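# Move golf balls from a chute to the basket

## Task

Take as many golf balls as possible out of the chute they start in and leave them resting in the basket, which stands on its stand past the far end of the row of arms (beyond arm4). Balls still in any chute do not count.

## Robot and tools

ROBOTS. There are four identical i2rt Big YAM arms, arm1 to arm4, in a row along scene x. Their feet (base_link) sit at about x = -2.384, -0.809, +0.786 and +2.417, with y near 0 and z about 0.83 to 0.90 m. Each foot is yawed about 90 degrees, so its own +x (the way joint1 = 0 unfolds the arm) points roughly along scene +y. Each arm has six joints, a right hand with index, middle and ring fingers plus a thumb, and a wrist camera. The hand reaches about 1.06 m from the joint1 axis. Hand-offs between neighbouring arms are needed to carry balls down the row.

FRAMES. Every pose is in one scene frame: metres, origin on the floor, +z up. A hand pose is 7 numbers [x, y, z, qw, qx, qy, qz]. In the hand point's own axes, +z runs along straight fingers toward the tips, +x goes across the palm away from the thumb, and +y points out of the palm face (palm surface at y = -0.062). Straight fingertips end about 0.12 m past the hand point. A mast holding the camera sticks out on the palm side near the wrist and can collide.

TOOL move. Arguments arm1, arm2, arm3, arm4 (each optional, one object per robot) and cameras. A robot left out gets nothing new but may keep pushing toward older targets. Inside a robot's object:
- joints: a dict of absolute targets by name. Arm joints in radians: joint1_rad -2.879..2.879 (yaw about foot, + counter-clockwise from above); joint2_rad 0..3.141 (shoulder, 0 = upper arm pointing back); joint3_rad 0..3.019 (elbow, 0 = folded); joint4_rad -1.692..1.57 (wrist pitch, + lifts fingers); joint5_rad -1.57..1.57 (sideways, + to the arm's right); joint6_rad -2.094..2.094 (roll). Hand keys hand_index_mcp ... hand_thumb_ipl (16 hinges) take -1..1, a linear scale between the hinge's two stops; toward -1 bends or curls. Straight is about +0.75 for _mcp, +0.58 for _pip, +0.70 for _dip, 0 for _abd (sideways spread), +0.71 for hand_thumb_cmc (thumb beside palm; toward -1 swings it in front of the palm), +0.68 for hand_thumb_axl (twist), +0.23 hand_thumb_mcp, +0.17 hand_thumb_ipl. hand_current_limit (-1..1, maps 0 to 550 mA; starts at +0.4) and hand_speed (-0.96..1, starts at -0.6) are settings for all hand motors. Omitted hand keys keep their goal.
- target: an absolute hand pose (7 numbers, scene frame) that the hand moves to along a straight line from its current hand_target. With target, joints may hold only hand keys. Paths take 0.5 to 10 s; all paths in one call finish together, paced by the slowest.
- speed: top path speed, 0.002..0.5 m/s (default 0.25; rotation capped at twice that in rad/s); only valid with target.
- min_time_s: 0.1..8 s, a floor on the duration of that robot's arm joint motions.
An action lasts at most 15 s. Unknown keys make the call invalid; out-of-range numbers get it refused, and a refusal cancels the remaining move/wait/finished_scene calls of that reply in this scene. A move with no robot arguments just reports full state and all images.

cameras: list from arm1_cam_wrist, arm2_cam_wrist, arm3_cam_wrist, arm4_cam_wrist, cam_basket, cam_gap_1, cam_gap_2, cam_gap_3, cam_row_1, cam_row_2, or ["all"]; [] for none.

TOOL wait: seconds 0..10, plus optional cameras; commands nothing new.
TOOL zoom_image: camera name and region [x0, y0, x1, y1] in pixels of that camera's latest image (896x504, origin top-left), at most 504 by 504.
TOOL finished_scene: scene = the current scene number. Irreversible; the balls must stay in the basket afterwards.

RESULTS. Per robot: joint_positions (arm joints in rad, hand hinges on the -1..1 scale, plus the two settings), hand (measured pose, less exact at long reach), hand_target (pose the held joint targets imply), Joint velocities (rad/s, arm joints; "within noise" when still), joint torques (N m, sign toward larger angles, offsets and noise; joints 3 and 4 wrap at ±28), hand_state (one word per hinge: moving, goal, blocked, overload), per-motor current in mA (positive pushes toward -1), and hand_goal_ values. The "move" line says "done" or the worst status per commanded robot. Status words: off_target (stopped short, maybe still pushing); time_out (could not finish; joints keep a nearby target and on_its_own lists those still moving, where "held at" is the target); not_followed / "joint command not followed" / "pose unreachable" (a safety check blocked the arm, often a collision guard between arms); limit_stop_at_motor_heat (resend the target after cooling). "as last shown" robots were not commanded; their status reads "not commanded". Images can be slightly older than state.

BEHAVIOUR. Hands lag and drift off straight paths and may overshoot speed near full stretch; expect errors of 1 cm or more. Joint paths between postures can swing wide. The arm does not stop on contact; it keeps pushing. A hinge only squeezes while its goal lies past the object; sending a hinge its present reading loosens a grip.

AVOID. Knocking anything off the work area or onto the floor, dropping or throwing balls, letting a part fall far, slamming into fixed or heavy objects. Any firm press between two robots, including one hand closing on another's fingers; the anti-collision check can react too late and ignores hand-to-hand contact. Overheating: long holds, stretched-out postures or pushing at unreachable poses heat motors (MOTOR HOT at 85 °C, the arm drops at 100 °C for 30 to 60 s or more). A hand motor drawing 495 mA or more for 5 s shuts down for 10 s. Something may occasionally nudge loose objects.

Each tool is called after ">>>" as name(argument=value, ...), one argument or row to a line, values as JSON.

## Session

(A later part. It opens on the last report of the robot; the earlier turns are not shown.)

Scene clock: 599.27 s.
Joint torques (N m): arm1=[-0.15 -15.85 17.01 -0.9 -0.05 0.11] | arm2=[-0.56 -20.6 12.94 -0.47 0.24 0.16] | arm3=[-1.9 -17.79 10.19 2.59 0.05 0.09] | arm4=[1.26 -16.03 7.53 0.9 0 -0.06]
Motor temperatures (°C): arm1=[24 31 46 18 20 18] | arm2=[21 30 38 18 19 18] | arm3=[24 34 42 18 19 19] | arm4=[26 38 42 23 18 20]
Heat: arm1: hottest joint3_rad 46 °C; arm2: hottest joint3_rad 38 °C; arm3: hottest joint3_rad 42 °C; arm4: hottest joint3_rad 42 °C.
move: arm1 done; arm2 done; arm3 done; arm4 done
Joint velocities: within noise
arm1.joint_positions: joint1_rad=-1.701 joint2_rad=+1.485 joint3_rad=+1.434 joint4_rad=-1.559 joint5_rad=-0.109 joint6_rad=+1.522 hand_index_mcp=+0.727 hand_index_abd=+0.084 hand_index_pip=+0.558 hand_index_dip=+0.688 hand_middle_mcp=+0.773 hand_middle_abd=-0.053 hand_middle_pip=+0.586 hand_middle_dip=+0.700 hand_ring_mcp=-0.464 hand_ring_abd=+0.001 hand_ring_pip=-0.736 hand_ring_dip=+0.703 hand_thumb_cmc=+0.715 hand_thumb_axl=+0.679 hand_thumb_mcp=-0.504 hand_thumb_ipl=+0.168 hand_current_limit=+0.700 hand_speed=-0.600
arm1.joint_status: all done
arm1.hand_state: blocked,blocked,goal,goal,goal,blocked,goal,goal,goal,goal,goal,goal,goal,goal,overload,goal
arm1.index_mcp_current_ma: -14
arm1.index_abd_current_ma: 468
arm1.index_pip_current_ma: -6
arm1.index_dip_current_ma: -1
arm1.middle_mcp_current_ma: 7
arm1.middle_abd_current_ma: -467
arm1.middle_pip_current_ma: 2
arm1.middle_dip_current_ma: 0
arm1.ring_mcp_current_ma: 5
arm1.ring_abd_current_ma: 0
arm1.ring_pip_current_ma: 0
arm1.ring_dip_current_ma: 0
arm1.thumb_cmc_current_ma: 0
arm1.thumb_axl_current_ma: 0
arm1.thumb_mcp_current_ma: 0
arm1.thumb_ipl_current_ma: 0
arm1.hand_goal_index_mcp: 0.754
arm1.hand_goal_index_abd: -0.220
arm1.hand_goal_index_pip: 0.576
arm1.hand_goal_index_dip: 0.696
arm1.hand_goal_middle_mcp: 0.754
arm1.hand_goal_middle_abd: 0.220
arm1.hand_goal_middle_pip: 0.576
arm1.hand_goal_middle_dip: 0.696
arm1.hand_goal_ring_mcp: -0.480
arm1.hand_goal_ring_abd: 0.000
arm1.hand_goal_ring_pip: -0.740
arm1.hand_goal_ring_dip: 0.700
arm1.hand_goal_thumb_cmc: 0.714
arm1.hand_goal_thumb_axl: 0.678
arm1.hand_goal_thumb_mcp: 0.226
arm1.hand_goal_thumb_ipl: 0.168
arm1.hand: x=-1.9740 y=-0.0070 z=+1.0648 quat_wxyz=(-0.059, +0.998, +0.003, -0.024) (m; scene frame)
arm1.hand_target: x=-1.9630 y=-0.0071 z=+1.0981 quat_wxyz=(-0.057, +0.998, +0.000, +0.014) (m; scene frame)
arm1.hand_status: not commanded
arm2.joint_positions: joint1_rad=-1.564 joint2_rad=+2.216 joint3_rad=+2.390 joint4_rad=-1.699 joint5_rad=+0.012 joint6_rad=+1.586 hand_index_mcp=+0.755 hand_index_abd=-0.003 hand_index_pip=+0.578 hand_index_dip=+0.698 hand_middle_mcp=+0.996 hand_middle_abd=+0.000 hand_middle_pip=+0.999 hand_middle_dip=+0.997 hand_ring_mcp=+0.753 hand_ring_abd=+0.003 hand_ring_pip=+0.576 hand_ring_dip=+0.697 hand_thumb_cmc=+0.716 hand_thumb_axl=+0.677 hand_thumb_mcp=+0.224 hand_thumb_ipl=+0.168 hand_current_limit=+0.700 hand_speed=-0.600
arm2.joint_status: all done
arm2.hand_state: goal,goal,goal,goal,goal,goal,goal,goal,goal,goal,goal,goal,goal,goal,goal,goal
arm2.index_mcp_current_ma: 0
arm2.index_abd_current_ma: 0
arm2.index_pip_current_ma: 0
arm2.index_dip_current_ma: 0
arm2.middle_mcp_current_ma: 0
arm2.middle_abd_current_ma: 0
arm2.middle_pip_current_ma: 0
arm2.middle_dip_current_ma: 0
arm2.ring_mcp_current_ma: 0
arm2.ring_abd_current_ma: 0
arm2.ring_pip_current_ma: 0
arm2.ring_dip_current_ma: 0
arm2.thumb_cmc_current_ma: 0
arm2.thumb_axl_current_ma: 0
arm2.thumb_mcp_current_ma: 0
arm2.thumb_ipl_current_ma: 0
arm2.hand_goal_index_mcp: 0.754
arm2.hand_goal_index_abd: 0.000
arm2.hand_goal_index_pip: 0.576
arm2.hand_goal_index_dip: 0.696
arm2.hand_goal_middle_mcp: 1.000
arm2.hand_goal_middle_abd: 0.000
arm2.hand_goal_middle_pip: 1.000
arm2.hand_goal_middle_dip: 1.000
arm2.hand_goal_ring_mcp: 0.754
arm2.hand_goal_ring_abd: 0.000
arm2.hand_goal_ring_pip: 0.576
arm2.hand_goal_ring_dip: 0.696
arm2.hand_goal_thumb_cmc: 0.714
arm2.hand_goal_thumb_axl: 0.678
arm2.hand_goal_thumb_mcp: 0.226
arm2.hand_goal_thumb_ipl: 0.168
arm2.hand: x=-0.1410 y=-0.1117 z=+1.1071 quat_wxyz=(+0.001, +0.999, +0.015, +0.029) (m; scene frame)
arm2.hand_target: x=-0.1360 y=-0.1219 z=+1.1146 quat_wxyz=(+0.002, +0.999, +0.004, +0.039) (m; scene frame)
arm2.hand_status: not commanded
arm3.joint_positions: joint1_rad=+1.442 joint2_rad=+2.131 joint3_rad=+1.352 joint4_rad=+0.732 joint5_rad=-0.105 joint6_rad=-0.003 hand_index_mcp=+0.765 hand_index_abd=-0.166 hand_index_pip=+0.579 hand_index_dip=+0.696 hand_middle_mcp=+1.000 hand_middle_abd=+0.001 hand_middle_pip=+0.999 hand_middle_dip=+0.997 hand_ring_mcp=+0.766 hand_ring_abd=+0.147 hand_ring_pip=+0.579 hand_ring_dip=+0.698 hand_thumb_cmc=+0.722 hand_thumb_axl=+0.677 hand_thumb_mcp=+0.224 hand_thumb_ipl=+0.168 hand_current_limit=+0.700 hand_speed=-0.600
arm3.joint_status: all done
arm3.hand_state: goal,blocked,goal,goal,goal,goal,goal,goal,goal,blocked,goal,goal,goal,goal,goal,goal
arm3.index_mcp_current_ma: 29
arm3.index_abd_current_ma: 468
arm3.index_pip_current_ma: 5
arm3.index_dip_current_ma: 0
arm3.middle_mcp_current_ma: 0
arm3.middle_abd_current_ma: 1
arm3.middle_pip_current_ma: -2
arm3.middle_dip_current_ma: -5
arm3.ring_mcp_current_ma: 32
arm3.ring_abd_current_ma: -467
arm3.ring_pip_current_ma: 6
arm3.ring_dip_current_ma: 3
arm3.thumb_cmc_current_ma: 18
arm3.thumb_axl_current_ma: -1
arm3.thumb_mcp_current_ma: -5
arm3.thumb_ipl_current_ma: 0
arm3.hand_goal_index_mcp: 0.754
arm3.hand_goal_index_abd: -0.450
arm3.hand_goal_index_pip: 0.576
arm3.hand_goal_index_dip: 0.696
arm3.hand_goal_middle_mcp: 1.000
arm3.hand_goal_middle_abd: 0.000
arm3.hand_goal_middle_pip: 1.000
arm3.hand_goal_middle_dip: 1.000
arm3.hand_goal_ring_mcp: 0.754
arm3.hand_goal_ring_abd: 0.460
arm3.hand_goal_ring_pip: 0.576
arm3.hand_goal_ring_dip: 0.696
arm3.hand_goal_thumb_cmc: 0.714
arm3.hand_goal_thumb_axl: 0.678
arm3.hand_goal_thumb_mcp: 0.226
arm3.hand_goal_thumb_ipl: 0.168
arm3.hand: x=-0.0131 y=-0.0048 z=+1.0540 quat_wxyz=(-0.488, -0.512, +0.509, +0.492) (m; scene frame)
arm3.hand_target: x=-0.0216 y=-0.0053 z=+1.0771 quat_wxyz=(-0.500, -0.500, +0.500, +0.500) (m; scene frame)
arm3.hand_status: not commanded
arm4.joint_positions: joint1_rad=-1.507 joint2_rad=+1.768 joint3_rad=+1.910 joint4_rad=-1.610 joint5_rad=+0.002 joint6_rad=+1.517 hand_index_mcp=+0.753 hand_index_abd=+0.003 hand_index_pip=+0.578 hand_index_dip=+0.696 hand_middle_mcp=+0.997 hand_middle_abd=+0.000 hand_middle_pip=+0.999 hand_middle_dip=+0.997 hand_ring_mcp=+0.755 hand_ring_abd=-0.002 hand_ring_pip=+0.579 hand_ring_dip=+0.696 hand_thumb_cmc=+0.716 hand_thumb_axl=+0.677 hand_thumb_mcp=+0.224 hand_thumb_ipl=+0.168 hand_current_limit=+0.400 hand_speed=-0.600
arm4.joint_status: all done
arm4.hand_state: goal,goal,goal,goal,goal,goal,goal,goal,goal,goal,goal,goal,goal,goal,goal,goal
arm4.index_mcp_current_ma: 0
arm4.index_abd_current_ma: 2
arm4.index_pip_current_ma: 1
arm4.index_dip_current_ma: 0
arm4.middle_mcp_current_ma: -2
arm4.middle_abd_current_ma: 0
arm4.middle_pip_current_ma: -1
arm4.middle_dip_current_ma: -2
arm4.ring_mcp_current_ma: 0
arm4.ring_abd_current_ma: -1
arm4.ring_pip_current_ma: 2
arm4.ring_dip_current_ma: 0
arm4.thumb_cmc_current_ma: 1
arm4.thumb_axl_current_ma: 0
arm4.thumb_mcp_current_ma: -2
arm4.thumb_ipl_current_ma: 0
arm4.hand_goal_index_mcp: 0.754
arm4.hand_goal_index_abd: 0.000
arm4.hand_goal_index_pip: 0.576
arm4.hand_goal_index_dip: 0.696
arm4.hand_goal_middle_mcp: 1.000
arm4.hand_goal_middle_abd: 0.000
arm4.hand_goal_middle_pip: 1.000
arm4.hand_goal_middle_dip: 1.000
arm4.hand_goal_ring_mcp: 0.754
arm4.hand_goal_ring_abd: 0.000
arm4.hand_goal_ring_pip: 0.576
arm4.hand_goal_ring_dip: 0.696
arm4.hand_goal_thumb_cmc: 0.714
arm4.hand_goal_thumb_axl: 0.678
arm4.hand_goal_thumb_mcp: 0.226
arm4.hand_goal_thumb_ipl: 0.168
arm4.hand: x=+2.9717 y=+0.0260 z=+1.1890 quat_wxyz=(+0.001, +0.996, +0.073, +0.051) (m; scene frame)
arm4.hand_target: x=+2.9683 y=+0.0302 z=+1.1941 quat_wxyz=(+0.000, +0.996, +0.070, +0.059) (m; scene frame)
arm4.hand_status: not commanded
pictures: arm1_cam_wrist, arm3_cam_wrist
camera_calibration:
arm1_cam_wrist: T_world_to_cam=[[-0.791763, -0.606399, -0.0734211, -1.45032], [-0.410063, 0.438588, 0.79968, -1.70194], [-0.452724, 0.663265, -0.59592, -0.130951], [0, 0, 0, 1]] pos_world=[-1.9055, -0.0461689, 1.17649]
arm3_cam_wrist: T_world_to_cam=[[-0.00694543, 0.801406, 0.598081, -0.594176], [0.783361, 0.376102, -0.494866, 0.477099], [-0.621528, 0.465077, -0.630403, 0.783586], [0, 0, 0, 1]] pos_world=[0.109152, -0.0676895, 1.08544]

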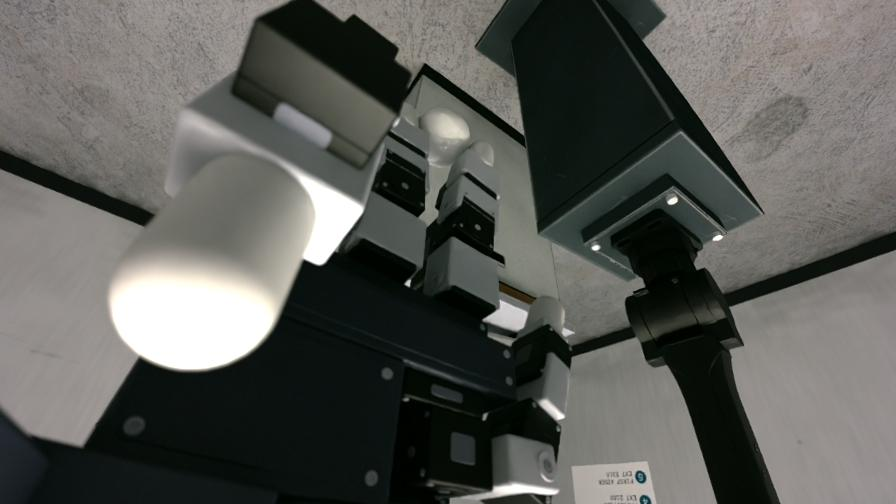

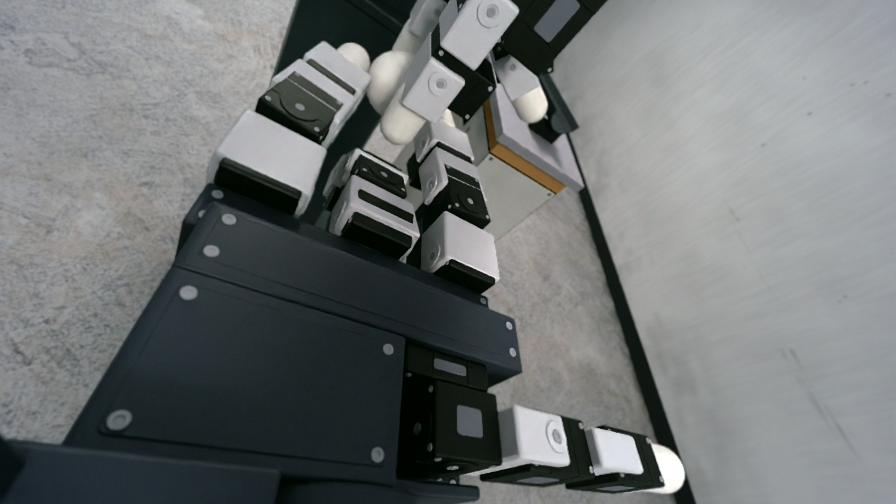

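>>> move(
  arm1={"target": [-1.70, -0.026, 1.07, 0, 1, 0, 0.02], "speed": 0.12},
  arm2={"target": [-0.136, -0.122, 1.21, 0, 1, 0, 0.02], "speed": 0.1},
  arm4={"joints": {"joint1_rad": 1.53, "joint2_rad": 0.6, "joint3_rad": 1.39, "joint4_rad": -1.35, "joint5_rad": 0, "joint6_rad": 0}, "min_time_s": 7},
  cameras=["arm3_cam_wrist", "cam_gap_2"],
)

Scene clock: 607.63 s.
Joint torques (N m): arm1=[0.38 -24.35 17.42 -0.57 0.21 0] | arm2=[-0.03 -23.41 12.94 -0.17 0.3 0.01] | arm3=[-1.9 -17.79 10.18 2.61 0.05 0.08] | arm4=[1.2 1.61 6.64 3.1 0.07 -0.36]
Motor temperatures (°C): arm1=[24 31 46 18 20 18] | arm2=[21 32 39 18 19 18] | arm3=[24 35 42 18 19 19] | arm4=[26 37 41 23 18 20]
Heat: arm1: hottest joint3_rad 46 °C; arm2: hottest joint3_rad 39 °C; arm3: hottest joint3_rad 42 °C; arm4: hottest joint3_rad 41 °C.
move: arm1 moving; arm2 moving; arm4 done
Joint velocities: within noise
arm1.joint_positions: joint1_rad=-1.687 joint2_rad=+2.191 joint3_rad=+2.390 joint4_rad=-1.689 joint5_rad=+0.015 joint6_rad=+1.534 hand_index_mcp=+0.727 hand_index_abd=+0.084 hand_index_pip=+0.558 hand_index_dip=+0.688 hand_middle_mcp=+0.773 hand_middle_abd=-0.053 hand_middle_pip=+0.586 hand_middle_dip=+0.700 hand_ring_mcp=-0.464 hand_ring_abd=+0.001 hand_ring_pip=-0.736 hand_ring_dip=+0.703 hand_thumb_cmc=+0.715 hand_thumb_axl=+0.679 hand_thumb_mcp=-0.504 hand_thumb_ipl=+0.168 hand_current_limit=+0.700 hand_speed=-0.600
arm1.joint_status: not commanded
arm1.hand_state: blocked,blocked,goal,goal,goal,blocked,goal,goal,goal,goal,goal,goal,goal,goal,overload,goal
arm1.index_mcp_current_ma: -14
arm1.index_abd_current_ma: 468
arm1.index_pip_current_ma: -6
arm1.index_dip_current_ma: -1
arm1.middle_mcp_current_ma: 7
arm1.middle_abd_current_ma: -467
arm1.middle_pip_current_ma: 2
arm1.middle_dip_current_ma: 0
arm1.ring_mcp_current_ma: 5
arm1.ring_abd_current_ma: 0
arm1.ring_pip_current_ma: 0
arm1.ring_dip_current_ma: 0
arm1.thumb_cmc_current_ma: 0
arm1.thumb_axl_current_ma: 0
arm1.thumb_mcp_current_ma: 0
arm1.thumb_ipl_current_ma: 0
arm1.hand_goal_index_mcp: 0.754
arm1.hand_goal_index_abd: -0.220
arm1.hand_goal_index_pip: 0.576
arm1.hand_goal_index_dip: 0.696
arm1.hand_goal_middle_mcp: 0.754
arm1.hand_goal_middle_abd: 0.220
arm1.hand_goal_middle_pip: 0.576
arm1.hand_goal_middle_dip: 0.696
arm1.hand_goal_ring_mcp: -0.480
arm1.hand_goal_ring_abd: 0.000
arm1.hand_goal_ring_pip: -0.740
arm1.hand_goal_ring_dip: 0.700
arm1.hand_goal_thumb_cmc: 0.714
arm1.hand_goal_thumb_axl: 0.678
arm1.hand_goal_thumb_mcp: 0.226
arm1.hand_goal_thumb_ipl: 0.168
arm1.hand: x=-1.7118 y=-0.0297 z=+1.0496 quat_wxyz=(+0.005, +0.999, +0.005, +0.033) (m; scene frame)
arm1.hand_target: x=-1.7018 y=-0.0259 z=+1.0695 quat_wxyz=(+0.007, +0.998, +0.007, +0.057) (m; scene frame)
arm1.hand_status: moving (0.024 m and 1.7 deg from the pose sent, 0.275 m and 8.4 deg at the start; a joint's target at an end of its range on 46 of 101 steps)
arm2.joint_positions: joint1_rad=-1.564 joint2_rad=+2.162 joint3_rad=+2.462 joint4_rad=-1.699 joint5_rad=+0.038 joint6_rad=+1.572 hand_index_mcp=+0.755 hand_index_abd=-0.003 hand_index_pip=+0.578 hand_index_dip=+0.698 hand_middle_mcp=+0.996 hand_middle_abd=+0.000 hand_middle_pip=+0.999 hand_middle_dip=+0.997 hand_ring_mcp=+0.753 hand_ring_abd=+0.003 hand_ring_pip=+0.576 hand_ring_dip=+0.697 hand_thumb_cmc=+0.716 hand_thumb_axl=+0.677 hand_thumb_mcp=+0.224 hand_thumb_ipl=+0.168 hand_current_limit=+0.700 hand_speed=-0.600
arm2.joint_status: not commanded
arm2.hand_state: goal,goal,goal,goal,goal,goal,goal,goal,goal,goal,goal,goal,goal,goal,goal,goal
arm2.index_mcp_current_ma: 0
arm2.index_abd_current_ma: 0
arm2.index_pip_current_ma: 0
arm2.index_dip_current_ma: 0
arm2.middle_mcp_current_ma: 0
arm2.middle_abd_current_ma: 0
arm2.middle_pip_current_ma: 0
arm2.middle_dip_current_ma: 0
arm2.ring_mcp_current_ma: 0
arm2.ring_abd_current_ma: 0
arm2.ring_pip_current_ma: 0
arm2.ring_dip_current_ma: 0
arm2.thumb_cmc_current_ma: 0
arm2.thumb_axl_current_ma: 0
arm2.thumb_mcp_current_ma: 0
arm2.thumb_ipl_current_ma: 0
arm2.hand_goal_index_mcp: 0.754
arm2.hand_goal_index_abd: 0.000
arm2.hand_goal_index_pip: 0.576
arm2.hand_goal_index_dip: 0.696
arm2.hand_goal_middle_mcp: 1.000
arm2.hand_goal_middle_abd: 0.000
arm2.hand_goal_middle_pip: 1.000
arm2.hand_goal_middle_dip: 1.000
arm2.hand_goal_ring_mcp: 0.754
arm2.hand_goal_ring_abd: 0.000
arm2.hand_goal_ring_pip: 0.576
arm2.hand_goal_ring_dip: 0.696
arm2.hand_goal_thumb_cmc: 0.714
arm2.hand_goal_thumb_axl: 0.678
arm2.hand_goal_thumb_mcp: 0.226
arm2.hand_goal_thumb_ipl: 0.168
arm2.hand: x=-0.1355 y=-0.1168 z=+1.1718 quat_wxyz=(+0.013, +0.995, +0.020, +0.092) (m; scene frame)
arm2.hand_target: x=-0.1380 y=-0.1219 z=+1.2088 quat_wxyz=(+0.015, +0.992, +0.020, +0.124) (m; scene frame)
arm2.hand_status: moving (0.039 m and 8.8 deg from the pose sent, 0.104 m and 2.0 deg at the start; a joint's target at an end of its range on 116 of 117 steps)
arm3: as last shown
arm4.joint_positions: joint1_rad=+1.524 joint2_rad=+0.603 joint3_rad=+1.400 joint4_rad=-1.369 joint5_rad=-0.001 joint6_rad=+0.016 hand_index_mcp=+0.759 hand_index_abd=+0.003 hand_index_pip=+0.578 hand_index_dip=+0.696 hand_middle_mcp=+1.000 hand_middle_abd=+0.000 hand_middle_pip=+0.999 hand_middle_dip=+0.997 hand_ring_mcp=+0.759 hand_ring_abd=-0.001 hand_ring_pip=+0.578 hand_ring_dip=+0.696 hand_thumb_cmc=+0.719 hand_thumb_axl=+0.677 hand_thumb_mcp=+0.224 hand_thumb_ipl=+0.168 hand_current_limit=+0.400 hand_speed=-0.600
arm4.joint_status: all done
arm4.hand_state: goal,goal,goal,goal,goal,goal,goal,goal,goal,goal,goal,goal,goal,goal,goal,goal
arm4.index_mcp_current_ma: 5
arm4.index_abd_current_ma: 2
arm4.index_pip_current_ma: 1
arm4.index_dip_current_ma: 0
arm4.middle_mcp_current_ma: 0
arm4.middle_abd_current_ma: 0
arm4.middle_pip_current_ma: -1
arm4.middle_dip_current_ma: -2
arm4.ring_mcp_current_ma: 5
arm4.ring_abd_current_ma: -1
arm4.ring_pip_current_ma: 1
arm4.ring_dip_current_ma: 0
arm4.thumb_cmc_current_ma: 5
arm4.thumb_axl_current_ma: 0
arm4.thumb_mcp_current_ma: -2
arm4.thumb_ipl_current_ma: 0
arm4.hand_goal_index_mcp: 0.754
arm4.hand_goal_index_abd: 0.000
arm4.hand_goal_index_pip: 0.576
arm4.hand_goal_index_dip: 0.696
arm4.hand_goal_middle_mcp: 1.000
arm4.hand_goal_middle_abd: 0.000
arm4.hand_goal_middle_pip: 1.000
arm4.hand_goal_middle_dip: 1.000
arm4.hand_goal_ring_mcp: 0.754
arm4.hand_goal_ring_abd: 0.000
arm4.hand_goal_ring_pip: 0.576
arm4.hand_goal_ring_dip: 0.696
arm4.hand_goal_thumb_cmc: 0.714
arm4.hand_goal_thumb_axl: 0.678
arm4.hand_goal_thumb_mcp: 0.226
arm4.hand_goal_thumb_ipl: 0.168
arm4.hand: x=+2.1495 y=+0.0919 z=+1.5069 quat_wxyz=(-0.340, -0.610, +0.631, +0.338) (m; scene frame)
arm4.hand_target: x=+2.1471 y=+0.0890 z=+1.5074 quat_wxyz=(-0.342, -0.614, +0.622, +0.344) (m; scene frame)
arm4.hand_status: not commanded
pictures: arm3_cam_wrist, cam_gap_2
camera_calibration:
arm3_cam_wrist: T_world_to_cam=[[-0.00694543, 0.801406, 0.598081, -0.594176], [0.783361, 0.376102, -0.494866, 0.477099], [-0.621528, 0.465077, -0.630403, 0.783586], [0, 0, 0, 1]] pos_world=[0.109152, -0.0676895, 1.08544]

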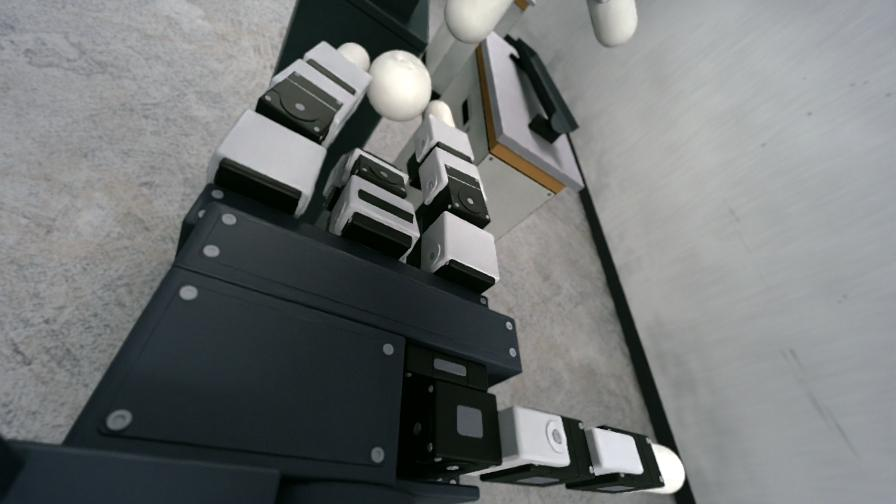

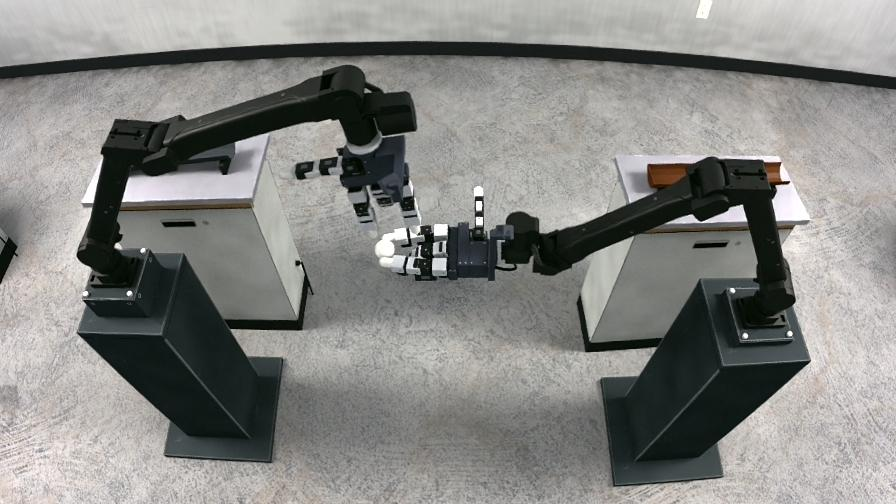

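>>> move(
  arm3={"joints": {"joint1_rad": 0, "joint2_rad": 1.46, "joint3_rad": 1.5, "joint4_rad": -1.5, "joint5_rad": 0, "joint6_rad": 0}, "min_time_s": 7},
  arm2={"joints": {"joint1_rad": -1.5, "joint2_rad": 1.75, "joint3_rad": 1.9, "joint4_rad": -1.6, "joint5_rad": 0, "joint6_rad": 1.53, "hand_current_limit": 0.4}, "min_time_s": 3},
  cameras=["arm3_cam_wrist", "arm1_cam_wrist"],
)

Scene clock: 616.30 s.
Joint torques (N m): arm1=[0.38 -24.35 17.4 -0.55 0.21 0] | arm2=[1.79 -18.49 9.37 0.53 0 0.01] | arm3=[-2.49 -11.4 11.26 0.25 0.04 0.06] | arm4=[1.26 1.61 6.64 3.1 0.07 -0.37]
Motor temperatures (°C): arm1=[24 31 45 18 20 18] | arm2=[21 32 39 18 19 18] | arm3=[24 35 44 18 19 19] | arm4=[26 36 39 23 18 20]
Heat: arm1: hottest joint3_rad 45 °C; arm2: hottest joint3_rad 39 °C; arm3: hottest joint3_rad 44 °C; arm4: hottest joint3_rad 39 °C.
move: arm2 done; arm3 done
Joint velocities: within noise
arm1, arm4: as last shown
arm2.joint_positions: joint1_rad=-1.516 joint2_rad=+1.777 joint3_rad=+1.896 joint4_rad=-1.613 joint5_rad=+0.003 joint6_rad=+1.537 hand_index_mcp=+0.755 hand_index_abd=-0.002 hand_index_pip=+0.578 hand_index_dip=+0.698 hand_middle_mcp=+0.996 hand_middle_abd=+0.000 hand_middle_pip=+0.999 hand_middle_dip=+0.997 hand_ring_mcp=+0.753 hand_ring_abd=+0.003 hand_ring_pip=+0.576 hand_ring_dip=+0.697 hand_thumb_cmc=+0.716 hand_thumb_axl=+0.677 hand_thumb_mcp=+0.224 hand_thumb_ipl=+0.168 hand_current_limit=+0.400 hand_speed=-0.600
arm2.joint_status: all done
arm2.hand_state: goal,goal,goal,goal,goal,goal,goal,goal,goal,goal,goal,goal,goal,goal,goal,goal
arm2.index_mcp_current_ma: 0
arm2.index_abd_current_ma: 0
arm2.index_pip_current_ma: 0
arm2.index_dip_current_ma: 0
arm2.middle_mcp_current_ma: 0
arm2.middle_abd_current_ma: 0
arm2.middle_pip_current_ma: 0
arm2.middle_dip_current_ma: 0
arm2.ring_mcp_current_ma: 0
arm2.ring_abd_current_ma: 0
arm2.ring_pip_current_ma: 0
arm2.ring_dip_current_ma: 0
arm2.thumb_cmc_current_ma: 0
arm2.thumb_axl_current_ma: 0
arm2.thumb_mcp_current_ma: 0
arm2.thumb_ipl_current_ma: 0
arm2.hand_goal_index_mcp: 0.754
arm2.hand_goal_index_abd: 0.000
arm2.hand_goal_index_pip: 0.576
arm2.hand_goal_index_dip: 0.696
arm2.hand_goal_middle_mcp: 1.000
arm2.hand_goal_middle_abd: 0.000
arm2.hand_goal_middle_pip: 1.000
arm2.hand_goal_middle_dip: 1.000
arm2.hand_goal_ring_mcp: 0.754
arm2.hand_goal_ring_abd: 0.000
arm2.hand_goal_ring_pip: 0.576
arm2.hand_goal_ring_dip: 0.696
arm2.hand_goal_thumb_cmc: 0.714
arm2.hand_goal_thumb_axl: 0.678
arm2.hand_goal_thumb_mcp: 0.226
arm2.hand_goal_thumb_ipl: 0.168
arm2.hand: x=-0.2623 y=-0.0912 z=+1.1799 quat_wxyz=(-0.004, +0.997, +0.063, +0.046) (m; scene frame)
arm2.hand_target: x=-0.2619 y=-0.0824 z=+1.1952 quat_wxyz=(-0.006, +0.995, +0.074, +0.067) (m; scene frame)
arm2.hand_status: not commanded
arm3.joint_positions: joint1_rad=+0.007 joint2_rad=+1.475 joint3_rad=+1.450 joint4_rad=-1.491 joint5_rad=+0.000 joint6_rad=-0.003 hand_index_mcp=+0.755 hand_index_abd=-0.166 hand_index_pip=+0.578 hand_index_dip=+0.696 hand_middle_mcp=+0.998 hand_middle_abd=+0.001 hand_middle_pip=+0.999 hand_middle_dip=+0.997 hand_ring_mcp=+0.757 hand_ring_abd=+0.147 hand_ring_pip=+0.579 hand_ring_dip=+0.698 hand_thumb_cmc=+0.718 hand_thumb_axl=+0.677 hand_thumb_mcp=+0.224 hand_thumb_ipl=+0.168 hand_current_limit=+0.700 hand_speed=-0.600
arm3.joint_status: all done
arm3.hand_state: goal,blocked,goal,goal,goal,goal,goal,goal,goal,blocked,goal,goal,goal,goal,goal,goal
arm3.index_mcp_current_ma: 3
arm3.index_abd_current_ma: 467
arm3.index_pip_current_ma: 4
arm3.index_dip_current_ma: 0
arm3.middle_mcp_current_ma: -4
arm3.middle_abd_current_ma: 1
arm3.middle_pip_current_ma: -2
arm3.middle_dip_current_ma: -5
arm3.ring_mcp_current_ma: 5
arm3.ring_abd_current_ma: -467
arm3.ring_pip_current_ma: 6
arm3.ring_dip_current_ma: 3
arm3.thumb_cmc_current_ma: 8
arm3.thumb_axl_current_ma: -1
arm3.thumb_mcp_current_ma: -5
arm3.thumb_ipl_current_ma: 0
arm3.hand_goal_index_mcp: 0.754
arm3.hand_goal_index_abd: -0.450
arm3.hand_goal_index_pip: 0.576
arm3.hand_goal_index_dip: 0.696
arm3.hand_goal_middle_mcp: 1.000
arm3.hand_goal_middle_abd: 0.000
arm3.hand_goal_middle_pip: 1.000
arm3.hand_goal_middle_dip: 1.000
arm3.hand_goal_ring_mcp: 0.754
arm3.hand_goal_ring_abd: 0.460
arm3.hand_goal_ring_pip: 0.576
arm3.hand_goal_ring_dip: 0.696
arm3.hand_goal_thumb_cmc: 0.714
arm3.hand_goal_thumb_axl: 0.678
arm3.hand_goal_thumb_mcp: 0.226
arm3.hand_goal_thumb_ipl: 0.168
arm3.hand: x=+0.7941 y=+0.4388 z=+1.0956 quat_wxyz=(-0.003, -0.016, +0.999, +0.032) (m; scene frame)
arm3.hand_target: x=+0.7983 y=+0.4460 z=+1.1270 quat_wxyz=(-0.003, -0.011, +0.998, +0.060) (m; scene frame)
arm3.hand_status: not commanded
arm4.joint_positions: joint1_rad=+1.524 joint2_rad=+0.603 joint3_rad=+1.400 joint4_rad=-1.369 joint5_rad=-0.001 joint6_rad=+0.013 hand_index_mcp=+0.759 hand_index_abd=+0.003 hand_index_pip=+0.578 hand_index_dip=+0.696 hand_middle_mcp=+1.000 hand_middle_abd=+0.000 hand_middle_pip=+0.999 hand_middle_dip=+0.997 hand_ring_mcp=+0.759 hand_ring_abd=-0.001 hand_ring_pip=+0.578 hand_ring_dip=+0.696 hand_thumb_cmc=+0.719 hand_thumb_axl=+0.677 hand_thumb_mcp=+0.224 hand_thumb_ipl=+0.168 hand_current_limit=+0.400 hand_speed=-0.600
arm4.hand: x=+2.1495 y=+0.0917 z=+1.5069 quat_wxyz=(-0.339, -0.610, +0.630, +0.339) (m; scene frame)
pictures: arm1_cam_wrist, arm3_cam_wrist
camera_calibration:
arm1_cam_wrist: T_world_to_cam=[[-0.782649, -0.616438, -0.0863999, -1.22868], [-0.495588, 0.533107, 0.685703, -1.59629], [-0.376633, 0.579484, -0.722735, 0.254535], [0, 0, 0, 1]] pos_world=[-1.65686, -0.0539088, 1.17239]
arm3_cam_wrist: T_world_to_cam=[[0.786013, 0.61614, 0.0505532, -0.917524], [0.39572, -0.564272, 0.724571, -0.917037], [0.474962, -0.549517, -0.687344, 0.742028], [0, 0, 0, 1]] pos_world=[0.73164, 0.455621, 1.22087]

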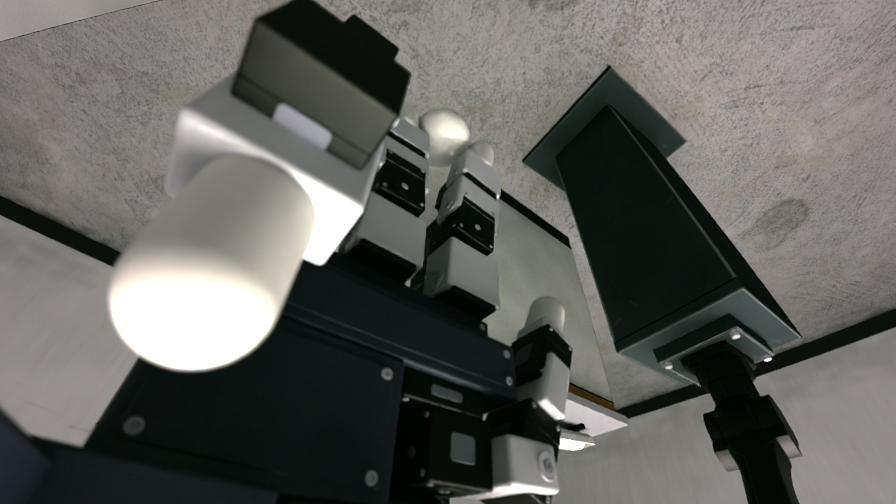

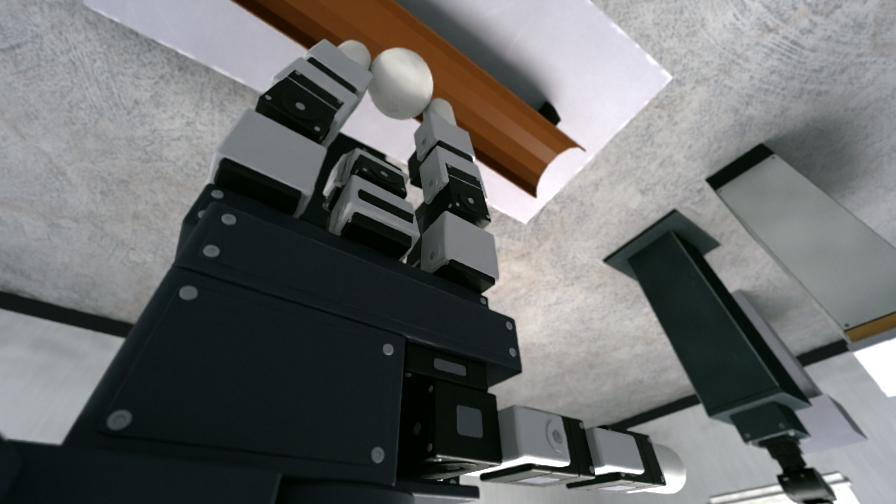

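>>> move(
  arm3={"joints": {"joint1_rad": -1.5, "joint2_rad": 1.75, "joint3_rad": 1.9, "joint4_rad": -1.6, "joint5_rad": 0, "joint6_rad": 1.53}, "min_time_s": 6},
  arm2={"joints": {"joint1_rad": 1.53, "joint2_rad": 0.6, "joint3_rad": 1.39, "joint4_rad": -1.35, "joint5_rad": 0, "joint6_rad": 0}, "min_time_s": 7},
  cameras=[],
)

>>> move(
  arm3={"target": [1.484, -0.115, 1.103, 0, 1, 0, 0.02], "speed": 0.1},
  arm2={"target": [-1.565, 0.064, 1.019, -0.5, -0.5, 0.5, 0.5], "speed": 0.15},
  arm4={"target": [1.72, -0.03, 1.07, -0.5, -0.5, 0.5, 0.5], "speed": 0.2},
  cameras=["arm2_cam_wrist", "arm4_cam_wrist", "arm3_cam_wrist"],
)

>>> zoom_image(
  camera="arm2_cam_wrist",
  region=[250, 0, 550, 200],
)

>>> zoom_image(
  camera="arm4_cam_wrist",
  region=[250, 0, 550, 200],
)

Scene clock: 625.63 s.
Joint torques (N m): arm1=[0.32 -24.35 17.37 -0.58 0.21 -0.01] | arm2=[1.38 -0.26 8.76 2.89 0.11 -0.04] | arm3=[-2.02 -13.86 11.28 0.14 -0.01 0.15] | arm4=[1.2 1.55 6.67 3.1 0.06 -0.37]
Motor temperatures (°C): arm1=[24 32 45 18 20 18] | arm2=[21 31 38 18 19 18] | arm3=[24 34 45 18 19 19] | arm4=[26 35 38 23 18 20]
Heat: arm1: hottest joint3_rad 45 °C; arm2: hottest joint3_rad 38 °C; arm3: hottest joint3_rad 45 °C; arm4: hottest joint3_rad 38 °C.
move: arm2 done; arm3 done
Joint velocities: within noise
arm1, arm4: as last shown
arm2.joint_positions: joint1_rad=+1.518 joint2_rad=+0.606 joint3_rad=+1.387 joint4_rad=-1.373 joint5_rad=+0.001 joint6_rad=+0.008 hand_index_mcp=+0.759 hand_index_abd=-0.002 hand_index_pip=+0.578 hand_index_dip=+0.698 hand_middle_mcp=+1.000 hand_middle_abd=+0.000 hand_middle_pip=+0.999 hand_middle_dip=+0.997 hand_ring_mcp=+0.759 hand_ring_abd=+0.003 hand_ring_pip=+0.576 hand_ring_dip=+0.697 hand_thumb_cmc=+0.719 hand_thumb_axl=+0.677 hand_thumb_mcp=+0.224 hand_thumb_ipl=+0.168 hand_current_limit=+0.400 hand_speed=-0.600
arm2.joint_status: all done
arm2.hand_state: goal,goal,goal,goal,goal,goal,goal,goal,goal,goal,goal,goal,goal,goal,goal,goal
arm2.index_mcp_current_ma: 0
arm2.index_abd_current_ma: 0
arm2.index_pip_current_ma: 0
arm2.index_dip_current_ma: 0
arm2.middle_mcp_current_ma: 0
arm2.middle_abd_current_ma: 0
arm2.middle_pip_current_ma: 0
arm2.middle_dip_current_ma: 0
arm2.ring_mcp_current_ma: 0
arm2.ring_abd_current_ma: 0
arm2.ring_pip_current_ma: 0
arm2.ring_dip_current_ma: 0
arm2.thumb_cmc_current_ma: 0
arm2.thumb_axl_current_ma: 0
arm2.thumb_mcp_current_ma: 0
arm2.thumb_ipl_current_ma: 0
arm2.hand_goal_index_mcp: 0.754
arm2.hand_goal_index_abd: 0.000
arm2.hand_goal_index_pip: 0.576
arm2.hand_goal_index_dip: 0.696
arm2.hand_goal_middle_mcp: 1.000
arm2.hand_goal_middle_abd: 0.000
arm2.hand_goal_middle_pip: 1.000
arm2.hand_goal_middle_dip: 1.000
arm2.hand_goal_ring_mcp: 0.754
arm2.hand_goal_ring_abd: 0.000
arm2.hand_goal_ring_pip: 0.576
arm2.hand_goal_ring_dip: 0.696
arm2.hand_goal_thumb_cmc: 0.714
arm2.hand_goal_thumb_axl: 0.678
arm2.hand_goal_thumb_mcp: 0.226
arm2.hand_goal_thumb_ipl: 0.168
arm2.hand: x=-1.0894 y=-0.0301 z=+1.4880 quat_wxyz=(-0.324, -0.620, +0.632, +0.332) (m; scene frame)
arm2.hand_target: x=-1.0880 y=-0.0344 z=+1.4972 quat_wxyz=(-0.335, -0.622, +0.620, +0.342) (m; scene frame)
arm2.hand_status: not commanded
arm3.joint_positions: joint1_rad=-1.498 joint2_rad=+1.748 joint3_rad=+1.848 joint4_rad=-1.591 joint5_rad=+0.000 joint6_rad=+1.518 hand_index_mcp=+0.754 hand_index_abd=-0.166 hand_index_pip=+0.578 hand_index_dip=+0.696 hand_middle_mcp=+0.997 hand_middle_abd=+0.001 hand_middle_pip=+0.999 hand_middle_dip=+0.997 hand_ring_mcp=+0.754 hand_ring_abd=+0.147 hand_ring_pip=+0.578 hand_ring_dip=+0.698 hand_thumb_cmc=+0.716 hand_thumb_axl=+0.677 hand_thumb_mcp=+0.224 hand_thumb_ipl=+0.168 hand_current_limit=+0.700 hand_speed=-0.600
arm3.joint_status: all done
arm3.hand_state: goal,blocked,goal,goal,goal,goal,goal,goal,goal,blocked,goal,goal,goal,goal,goal,goal
arm3.index_mcp_current_ma: 0
arm3.index_abd_current_ma: 468
arm3.index_pip_current_ma: 3
arm3.index_dip_current_ma: 0
arm3.middle_mcp_current_ma: -7
arm3.middle_abd_current_ma: 1
arm3.middle_pip_current_ma: -2
arm3.middle_dip_current_ma: -5
arm3.ring_mcp_current_ma: 0
arm3.ring_abd_current_ma: -467
arm3.ring_pip_current_ma: 3
arm3.ring_dip_current_ma: 3
arm3.thumb_cmc_current_ma: 4
arm3.thumb_axl_current_ma: -1
arm3.thumb_mcp_current_ma: -5
arm3.thumb_ipl_current_ma: 0
arm3.hand_goal_index_mcp: 0.754
arm3.hand_goal_index_abd: -0.450
arm3.hand_goal_index_pip: 0.576
arm3.hand_goal_index_dip: 0.696
arm3.hand_goal_middle_mcp: 1.000
arm3.hand_goal_middle_abd: 0.000
arm3.hand_goal_middle_pip: 1.000
arm3.hand_goal_middle_dip: 1.000
arm3.hand_goal_ring_mcp: 0.754
arm3.hand_goal_ring_abd: 0.460
arm3.hand_goal_ring_pip: 0.576
arm3.hand_goal_ring_dip: 0.696
arm3.hand_goal_thumb_cmc: 0.714
arm3.hand_goal_thumb_axl: 0.678
arm3.hand_goal_thumb_mcp: 0.226
arm3.hand_goal_thumb_ipl: 0.168
arm3.hand: x=+1.3303 y=-0.1299 z=+1.1071 quat_wxyz=(-0.006, +0.997, +0.074, +0.038) (m; scene frame)
arm3.hand_target: x=+1.3377 y=-0.1304 z=+1.1258 quat_wxyz=(-0.006, +0.996, +0.067, +0.058) (m; scene frame)
arm3.hand_status: not commanded
pictures: none
No camera images: "cameras" was empty.

Scene clock: 630.90 s.
Joint torques (N m): arm1=[0.26 -24.29 17.39 -0.57 0.2 0] | arm2=[-1.26 -18.78 9.01 3.23 -0.02 0.1] | arm3=[-1.26 -19.31 11.17 0.38 0.11 0.14] | arm4=[1.49 -15.62 8.99 3.32 0.11 -0.37]
Motor temperatures (°C): arm1=[24 32 45 18 20 18] | arm2=[21 31 38 18 19 18] | arm3=[24 34 46 18 19 19] | arm4=[26 35 38 23 18 20]
Heat: arm1: hottest joint3_rad 45 °C; arm2: hottest joint3_rad 38 °C; arm3: hottest joint3_rad 46 °C; arm4: hottest joint3_rad 38 °C.
move: arm2 off_target; arm3 off_target; arm4 off_target
Joint velocities: within noise
arm1: as last shown
arm2.joint_positions: joint1_rad=+1.389 joint2_rad=+2.258 joint3_rad=+1.209 joint4_rad=+1.013 joint5_rad=-0.158 joint6_rad=+0.003 hand_index_mcp=+0.762 hand_index_abd=-0.002 hand_index_pip=+0.578 hand_index_dip=+0.698 hand_middle_mcp=+1.000 hand_middle_abd=+0.000 hand_middle_pip=+0.999 hand_middle_dip=+0.997 hand_ring_mcp=+0.762 hand_ring_abd=+0.003 hand_ring_pip=+0.576 hand_ring_dip=+0.697 hand_thumb_cmc=+0.721 hand_thumb_axl=+0.677 hand_thumb_mcp=+0.224 hand_thumb_ipl=+0.168 hand_current_limit=+0.400 hand_speed=-0.600
arm2.joint_status: not commanded
arm2.hand_state: goal,goal,goal,goal,goal,goal,goal,goal,goal,goal,goal,goal,goal,goal,goal,goal
arm2.index_mcp_current_ma: 1
arm2.index_abd_current_ma: 0
arm2.index_pip_current_ma: 0
arm2.index_dip_current_ma: 0
arm2.middle_mcp_current_ma: 0
arm2.middle_abd_current_ma: 0
arm2.middle_pip_current_ma: 0
arm2.middle_dip_current_ma: 0
arm2.ring_mcp_current_ma: 1
arm2.ring_abd_current_ma: 0
arm2.ring_pip_current_ma: 0
arm2.ring_dip_current_ma: 0
arm2.thumb_cmc_current_ma: 1
arm2.thumb_axl_current_ma: 0
arm2.thumb_mcp_current_ma: 0
arm2.thumb_ipl_current_ma: 0
arm2.hand_goal_index_mcp: 0.754
arm2.hand_goal_index_abd: 0.000
arm2.hand_goal_index_pip: 0.576
arm2.hand_goal_index_dip: 0.696
arm2.hand_goal_middle_mcp: 1.000
arm2.hand_goal_middle_abd: 0.000
arm2.hand_goal_middle_pip: 1.000
arm2.hand_goal_middle_dip: 1.000
arm2.hand_goal_ring_mcp: 0.754
arm2.hand_goal_ring_abd: 0.000
arm2.hand_goal_ring_pip: 0.576
arm2.hand_goal_ring_dip: 0.696
arm2.hand_goal_thumb_cmc: 0.714
arm2.hand_goal_thumb_axl: 0.678
arm2.hand_goal_thumb_mcp: 0.226
arm2.hand_goal_thumb_ipl: 0.168
arm2.hand: x=-1.5602 y=+0.0504 z=+1.0042 quat_wxyz=(-0.491, -0.515, +0.508, +0.484) (m; scene frame)
arm2.hand_target: x=-1.5642 y=+0.0639 z=+1.0191 quat_wxyz=(-0.500, -0.500, +0.500, +0.500) (m; scene frame)
arm2.hand_status: off_target (0.021 m and 2.9 deg from the pose sent, 0.674 m and 34.7 deg at the start)
arm3.joint_positions: joint1_rad=-1.498 joint2_rad=+2.220 joint3_rad=+2.516 joint4_rad=-1.692 joint5_rad=+0.038 joint6_rad=+1.619 hand_index_mcp=+0.754 hand_index_abd=-0.166 hand_index_pip=+0.578 hand_index_dip=+0.696 hand_middle_mcp=+0.997 hand_middle_abd=+0.001 hand_middle_pip=+0.999 hand_middle_dip=+0.997 hand_ring_mcp=+0.754 hand_ring_abd=+0.147 hand_ring_pip=+0.578 hand_ring_dip=+0.698 hand_thumb_cmc=+0.716 hand_thumb_axl=+0.677 hand_thumb_mcp=+0.224 hand_thumb_ipl=+0.168 hand_current_limit=+0.700 hand_speed=-0.600
arm3.joint_status: not commanded
arm3.hand_state: goal,blocked,goal,goal,goal,goal,goal,goal,goal,blocked,goal,goal,goal,goal,goal,goal
arm3.index_mcp_current_ma: 0
arm3.index_abd_current_ma: 468
arm3.index_pip_current_ma: 3
arm3.index_dip_current_ma: 0
arm3.middle_mcp_current_ma: -7
arm3.middle_abd_current_ma: 1
arm3.middle_pip_current_ma: -2
arm3.middle_dip_current_ma: -5
arm3.ring_mcp_current_ma: 0
arm3.ring_abd_current_ma: -467
arm3.ring_pip_current_ma: 3
arm3.ring_dip_current_ma: 3
arm3.thumb_cmc_current_ma: 4
arm3.thumb_axl_current_ma: -1
arm3.thumb_mcp_current_ma: -6
arm3.thumb_ipl_current_ma: 0
arm3.hand_goal_index_mcp: 0.754
arm3.hand_goal_index_abd: -0.450
arm3.hand_goal_index_pip: 0.576
arm3.hand_goal_index_dip: 0.696
arm3.hand_goal_middle_mcp: 1.000
arm3.hand_goal_middle_abd: 0.000
arm3.hand_goal_middle_pip: 1.000
arm3.hand_goal_middle_dip: 1.000
arm3.hand_goal_ring_mcp: 0.754
arm3.hand_goal_ring_abd: 0.460
arm3.hand_goal_ring_pip: 0.576
arm3.hand_goal_ring_dip: 0.696
arm3.hand_goal_thumb_cmc: 0.714
arm3.hand_goal_thumb_axl: 0.678
arm3.hand_goal_thumb_mcp: 0.226
arm3.hand_goal_thumb_ipl: 0.168
arm3.hand: x=+1.4792 y=-0.1197 z=+1.0824 quat_wxyz=(+0.008, +0.996, +0.022, +0.086) (m; scene frame)
arm3.hand_target: x=+1.4825 y=-0.1151 z=+1.1023 quat_wxyz=(+0.006, +0.994, +0.018, +0.108) (m; scene frame)
arm3.hand_status: off_target (0.022 m and 8.0 deg from the pose sent, 0.154 m and 8.8 deg at the start; a joint's target at an end of its range on 104 of 158 steps)
arm4.joint_positions: joint1_rad=+1.747 joint2_rad=+2.104 joint3_rad=+0.998 joint4_rad=+1.035 joint5_rad=+0.214 joint6_rad=+0.011 hand_index_mcp=+0.762 hand_index_abd=+0.003 hand_index_pip=+0.578 hand_index_dip=+0.696 hand_middle_mcp=+1.000 hand_middle_abd=+0.000 hand_middle_pip=+0.999 hand_middle_dip=+0.997 hand_ring_mcp=+0.763 hand_ring_abd=-0.001 hand_ring_pip=+0.578 hand_ring_dip=+0.696 hand_thumb_cmc=+0.721 hand_thumb_axl=+0.677 hand_thumb_mcp=+0.224 hand_thumb_ipl=+0.168 hand_current_limit=+0.400 hand_speed=-0.600
arm4.joint_status: not commanded
arm4.hand_state: goal,goal,goal,goal,goal,goal,goal,goal,goal,goal,goal,goal,goal,goal,goal,goal
arm4.index_mcp_current_ma: 10
arm4.index_abd_current_ma: 1
arm4.index_pip_current_ma: 1
arm4.index_dip_current_ma: 0
arm4.middle_mcp_current_ma: 0
arm4.middle_abd_current_ma: 0
arm4.middle_pip_current_ma: -1
arm4.middle_dip_current_ma: -2
arm4.ring_mcp_current_ma: 10
arm4.ring_abd_current_ma: -1
arm4.ring_pip_current_ma: 1
arm4.ring_dip_current_ma: 0
arm4.thumb_cmc_current_ma: 7
arm4.thumb_axl_current_ma: 0
arm4.thumb_mcp_current_ma: -2
arm4.thumb_ipl_current_ma: 0
arm4.hand_goal_index_mcp: 0.754
arm4.hand_goal_index_abd: 0.000
arm4.hand_goal_index_pip: 0.576
arm4.hand_goal_index_dip: 0.696
arm4.hand_goal_middle_mcp: 1.000
arm4.hand_goal_middle_abd: 0.000
arm4.hand_goal_middle_pip: 1.000
arm4.hand_goal_middle_dip: 1.000
arm4.hand_goal_ring_mcp: 0.754
arm4.hand_goal_ring_abd: 0.000
arm4.hand_goal_ring_pip: 0.576
arm4.hand_goal_ring_dip: 0.696
arm4.hand_goal_thumb_cmc: 0.714
arm4.hand_goal_thumb_axl: 0.678
arm4.hand_goal_thumb_mcp: 0.226
arm4.hand_goal_thumb_ipl: 0.168
arm4.hand: x=+1.7315 y=-0.0203 z=+1.0448 quat_wxyz=(-0.481, -0.514, +0.518, +0.485) (m; scene frame)
arm4.hand_target: x=+1.7218 y=-0.0296 z=+1.0700 quat_wxyz=(-0.500, -0.500, +0.500, +0.500) (m; scene frame)
arm4.hand_status: off_target (0.029 m and 3.9 deg from the pose sent, 0.625 m and 32.7 deg at the start)
pictures: arm2_cam_wrist, arm3_cam_wrist, arm4_cam_wrist
camera_calibration:
arm2_cam_wrist: T_world_to_cam=[[-0.014069, 0.810807, 0.585145, -0.613695], [0.775116, 0.378531, -0.505875, 1.6411], [-0.631662, 0.446438, -0.633795, -0.249342], [0, 0, 0, 1]] pos_world=[-1.43817, -0.0123014, 1.03126]
arm3_cam_wrist: T_world_to_cam=[[-0.770913, -0.627493, -0.109299, 1.21591], [-0.520449, 0.52165, 0.676028, 0.0439329], [-0.367187, 0.578043, -0.728725, 1.52606], [0, 0, 0, 1]] pos_world=[1.52058, -0.142067, 1.21527]
arm4_cam_wrist: T_world_to_cam=[[-0.00704909, 0.789259, 0.614019, -0.581874], [0.768465, 0.397177, -0.501709, -0.849126], [-0.639853, 0.468316, -0.609318, 1.8807], [0, 0, 0, 1]] pos_world=[1.85179, -0.0842566, 1.07721]

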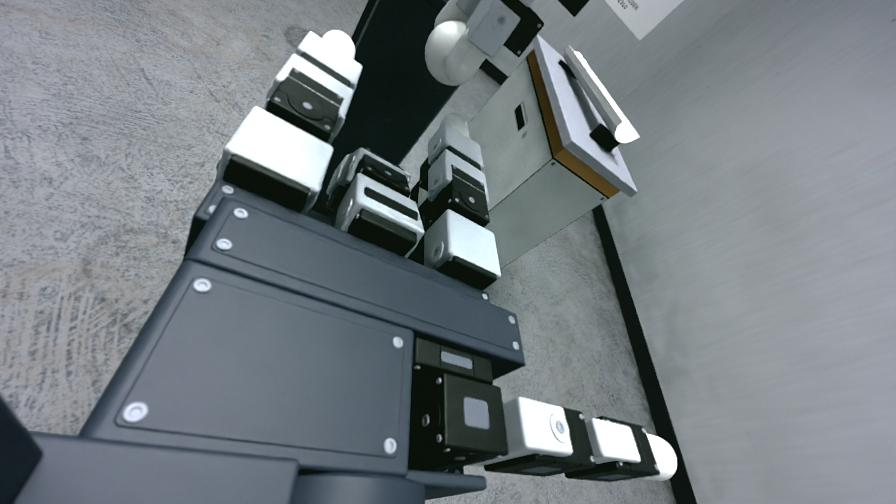

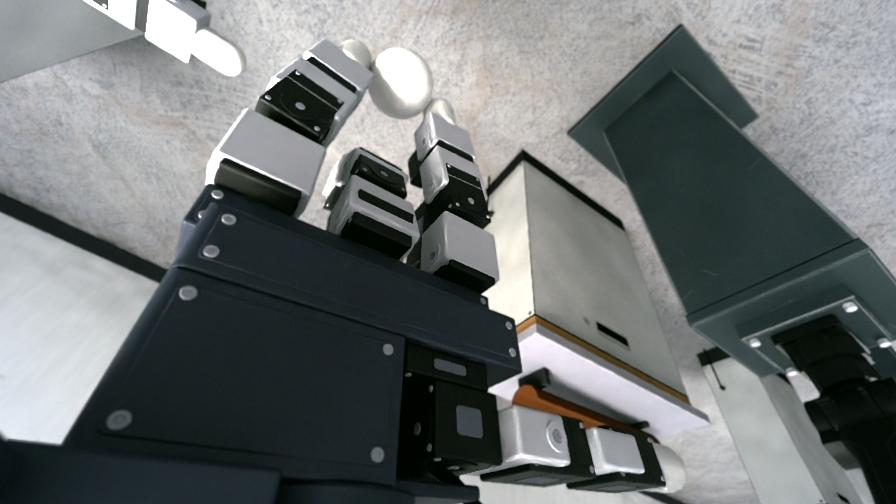

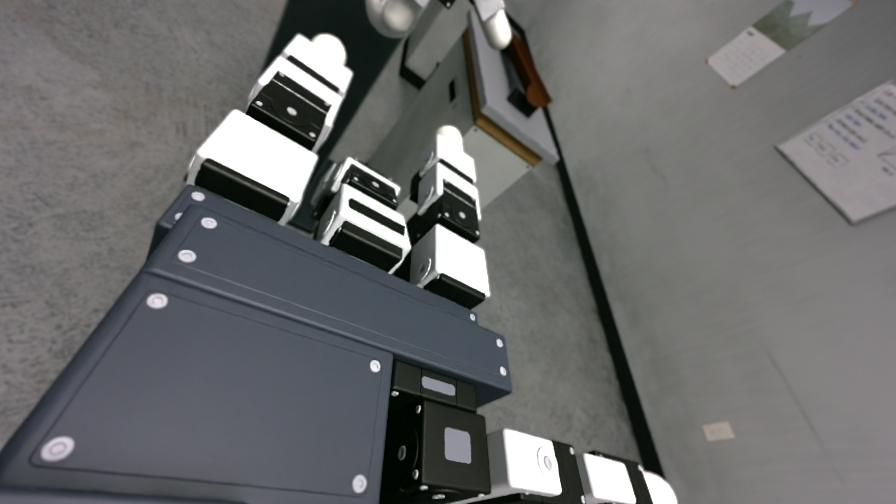

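Scaled by 1.680 from the camera's 896x504 image, which has a finer 1280x720 frame.

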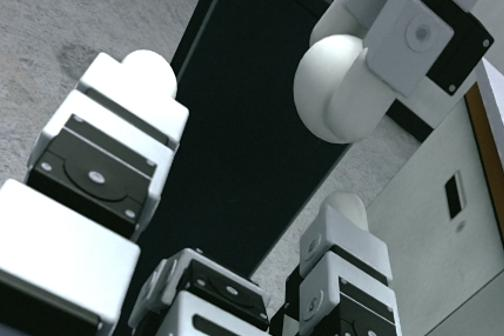

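Scaled by 1.680 from the camera's 896x504 image, which has a finer 1280x720 frame.

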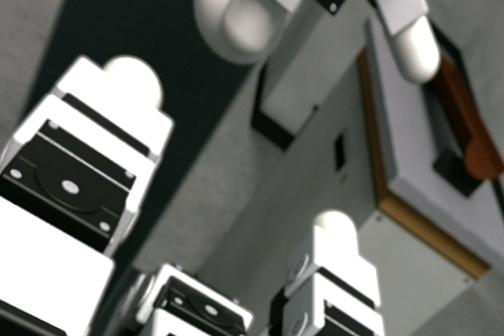

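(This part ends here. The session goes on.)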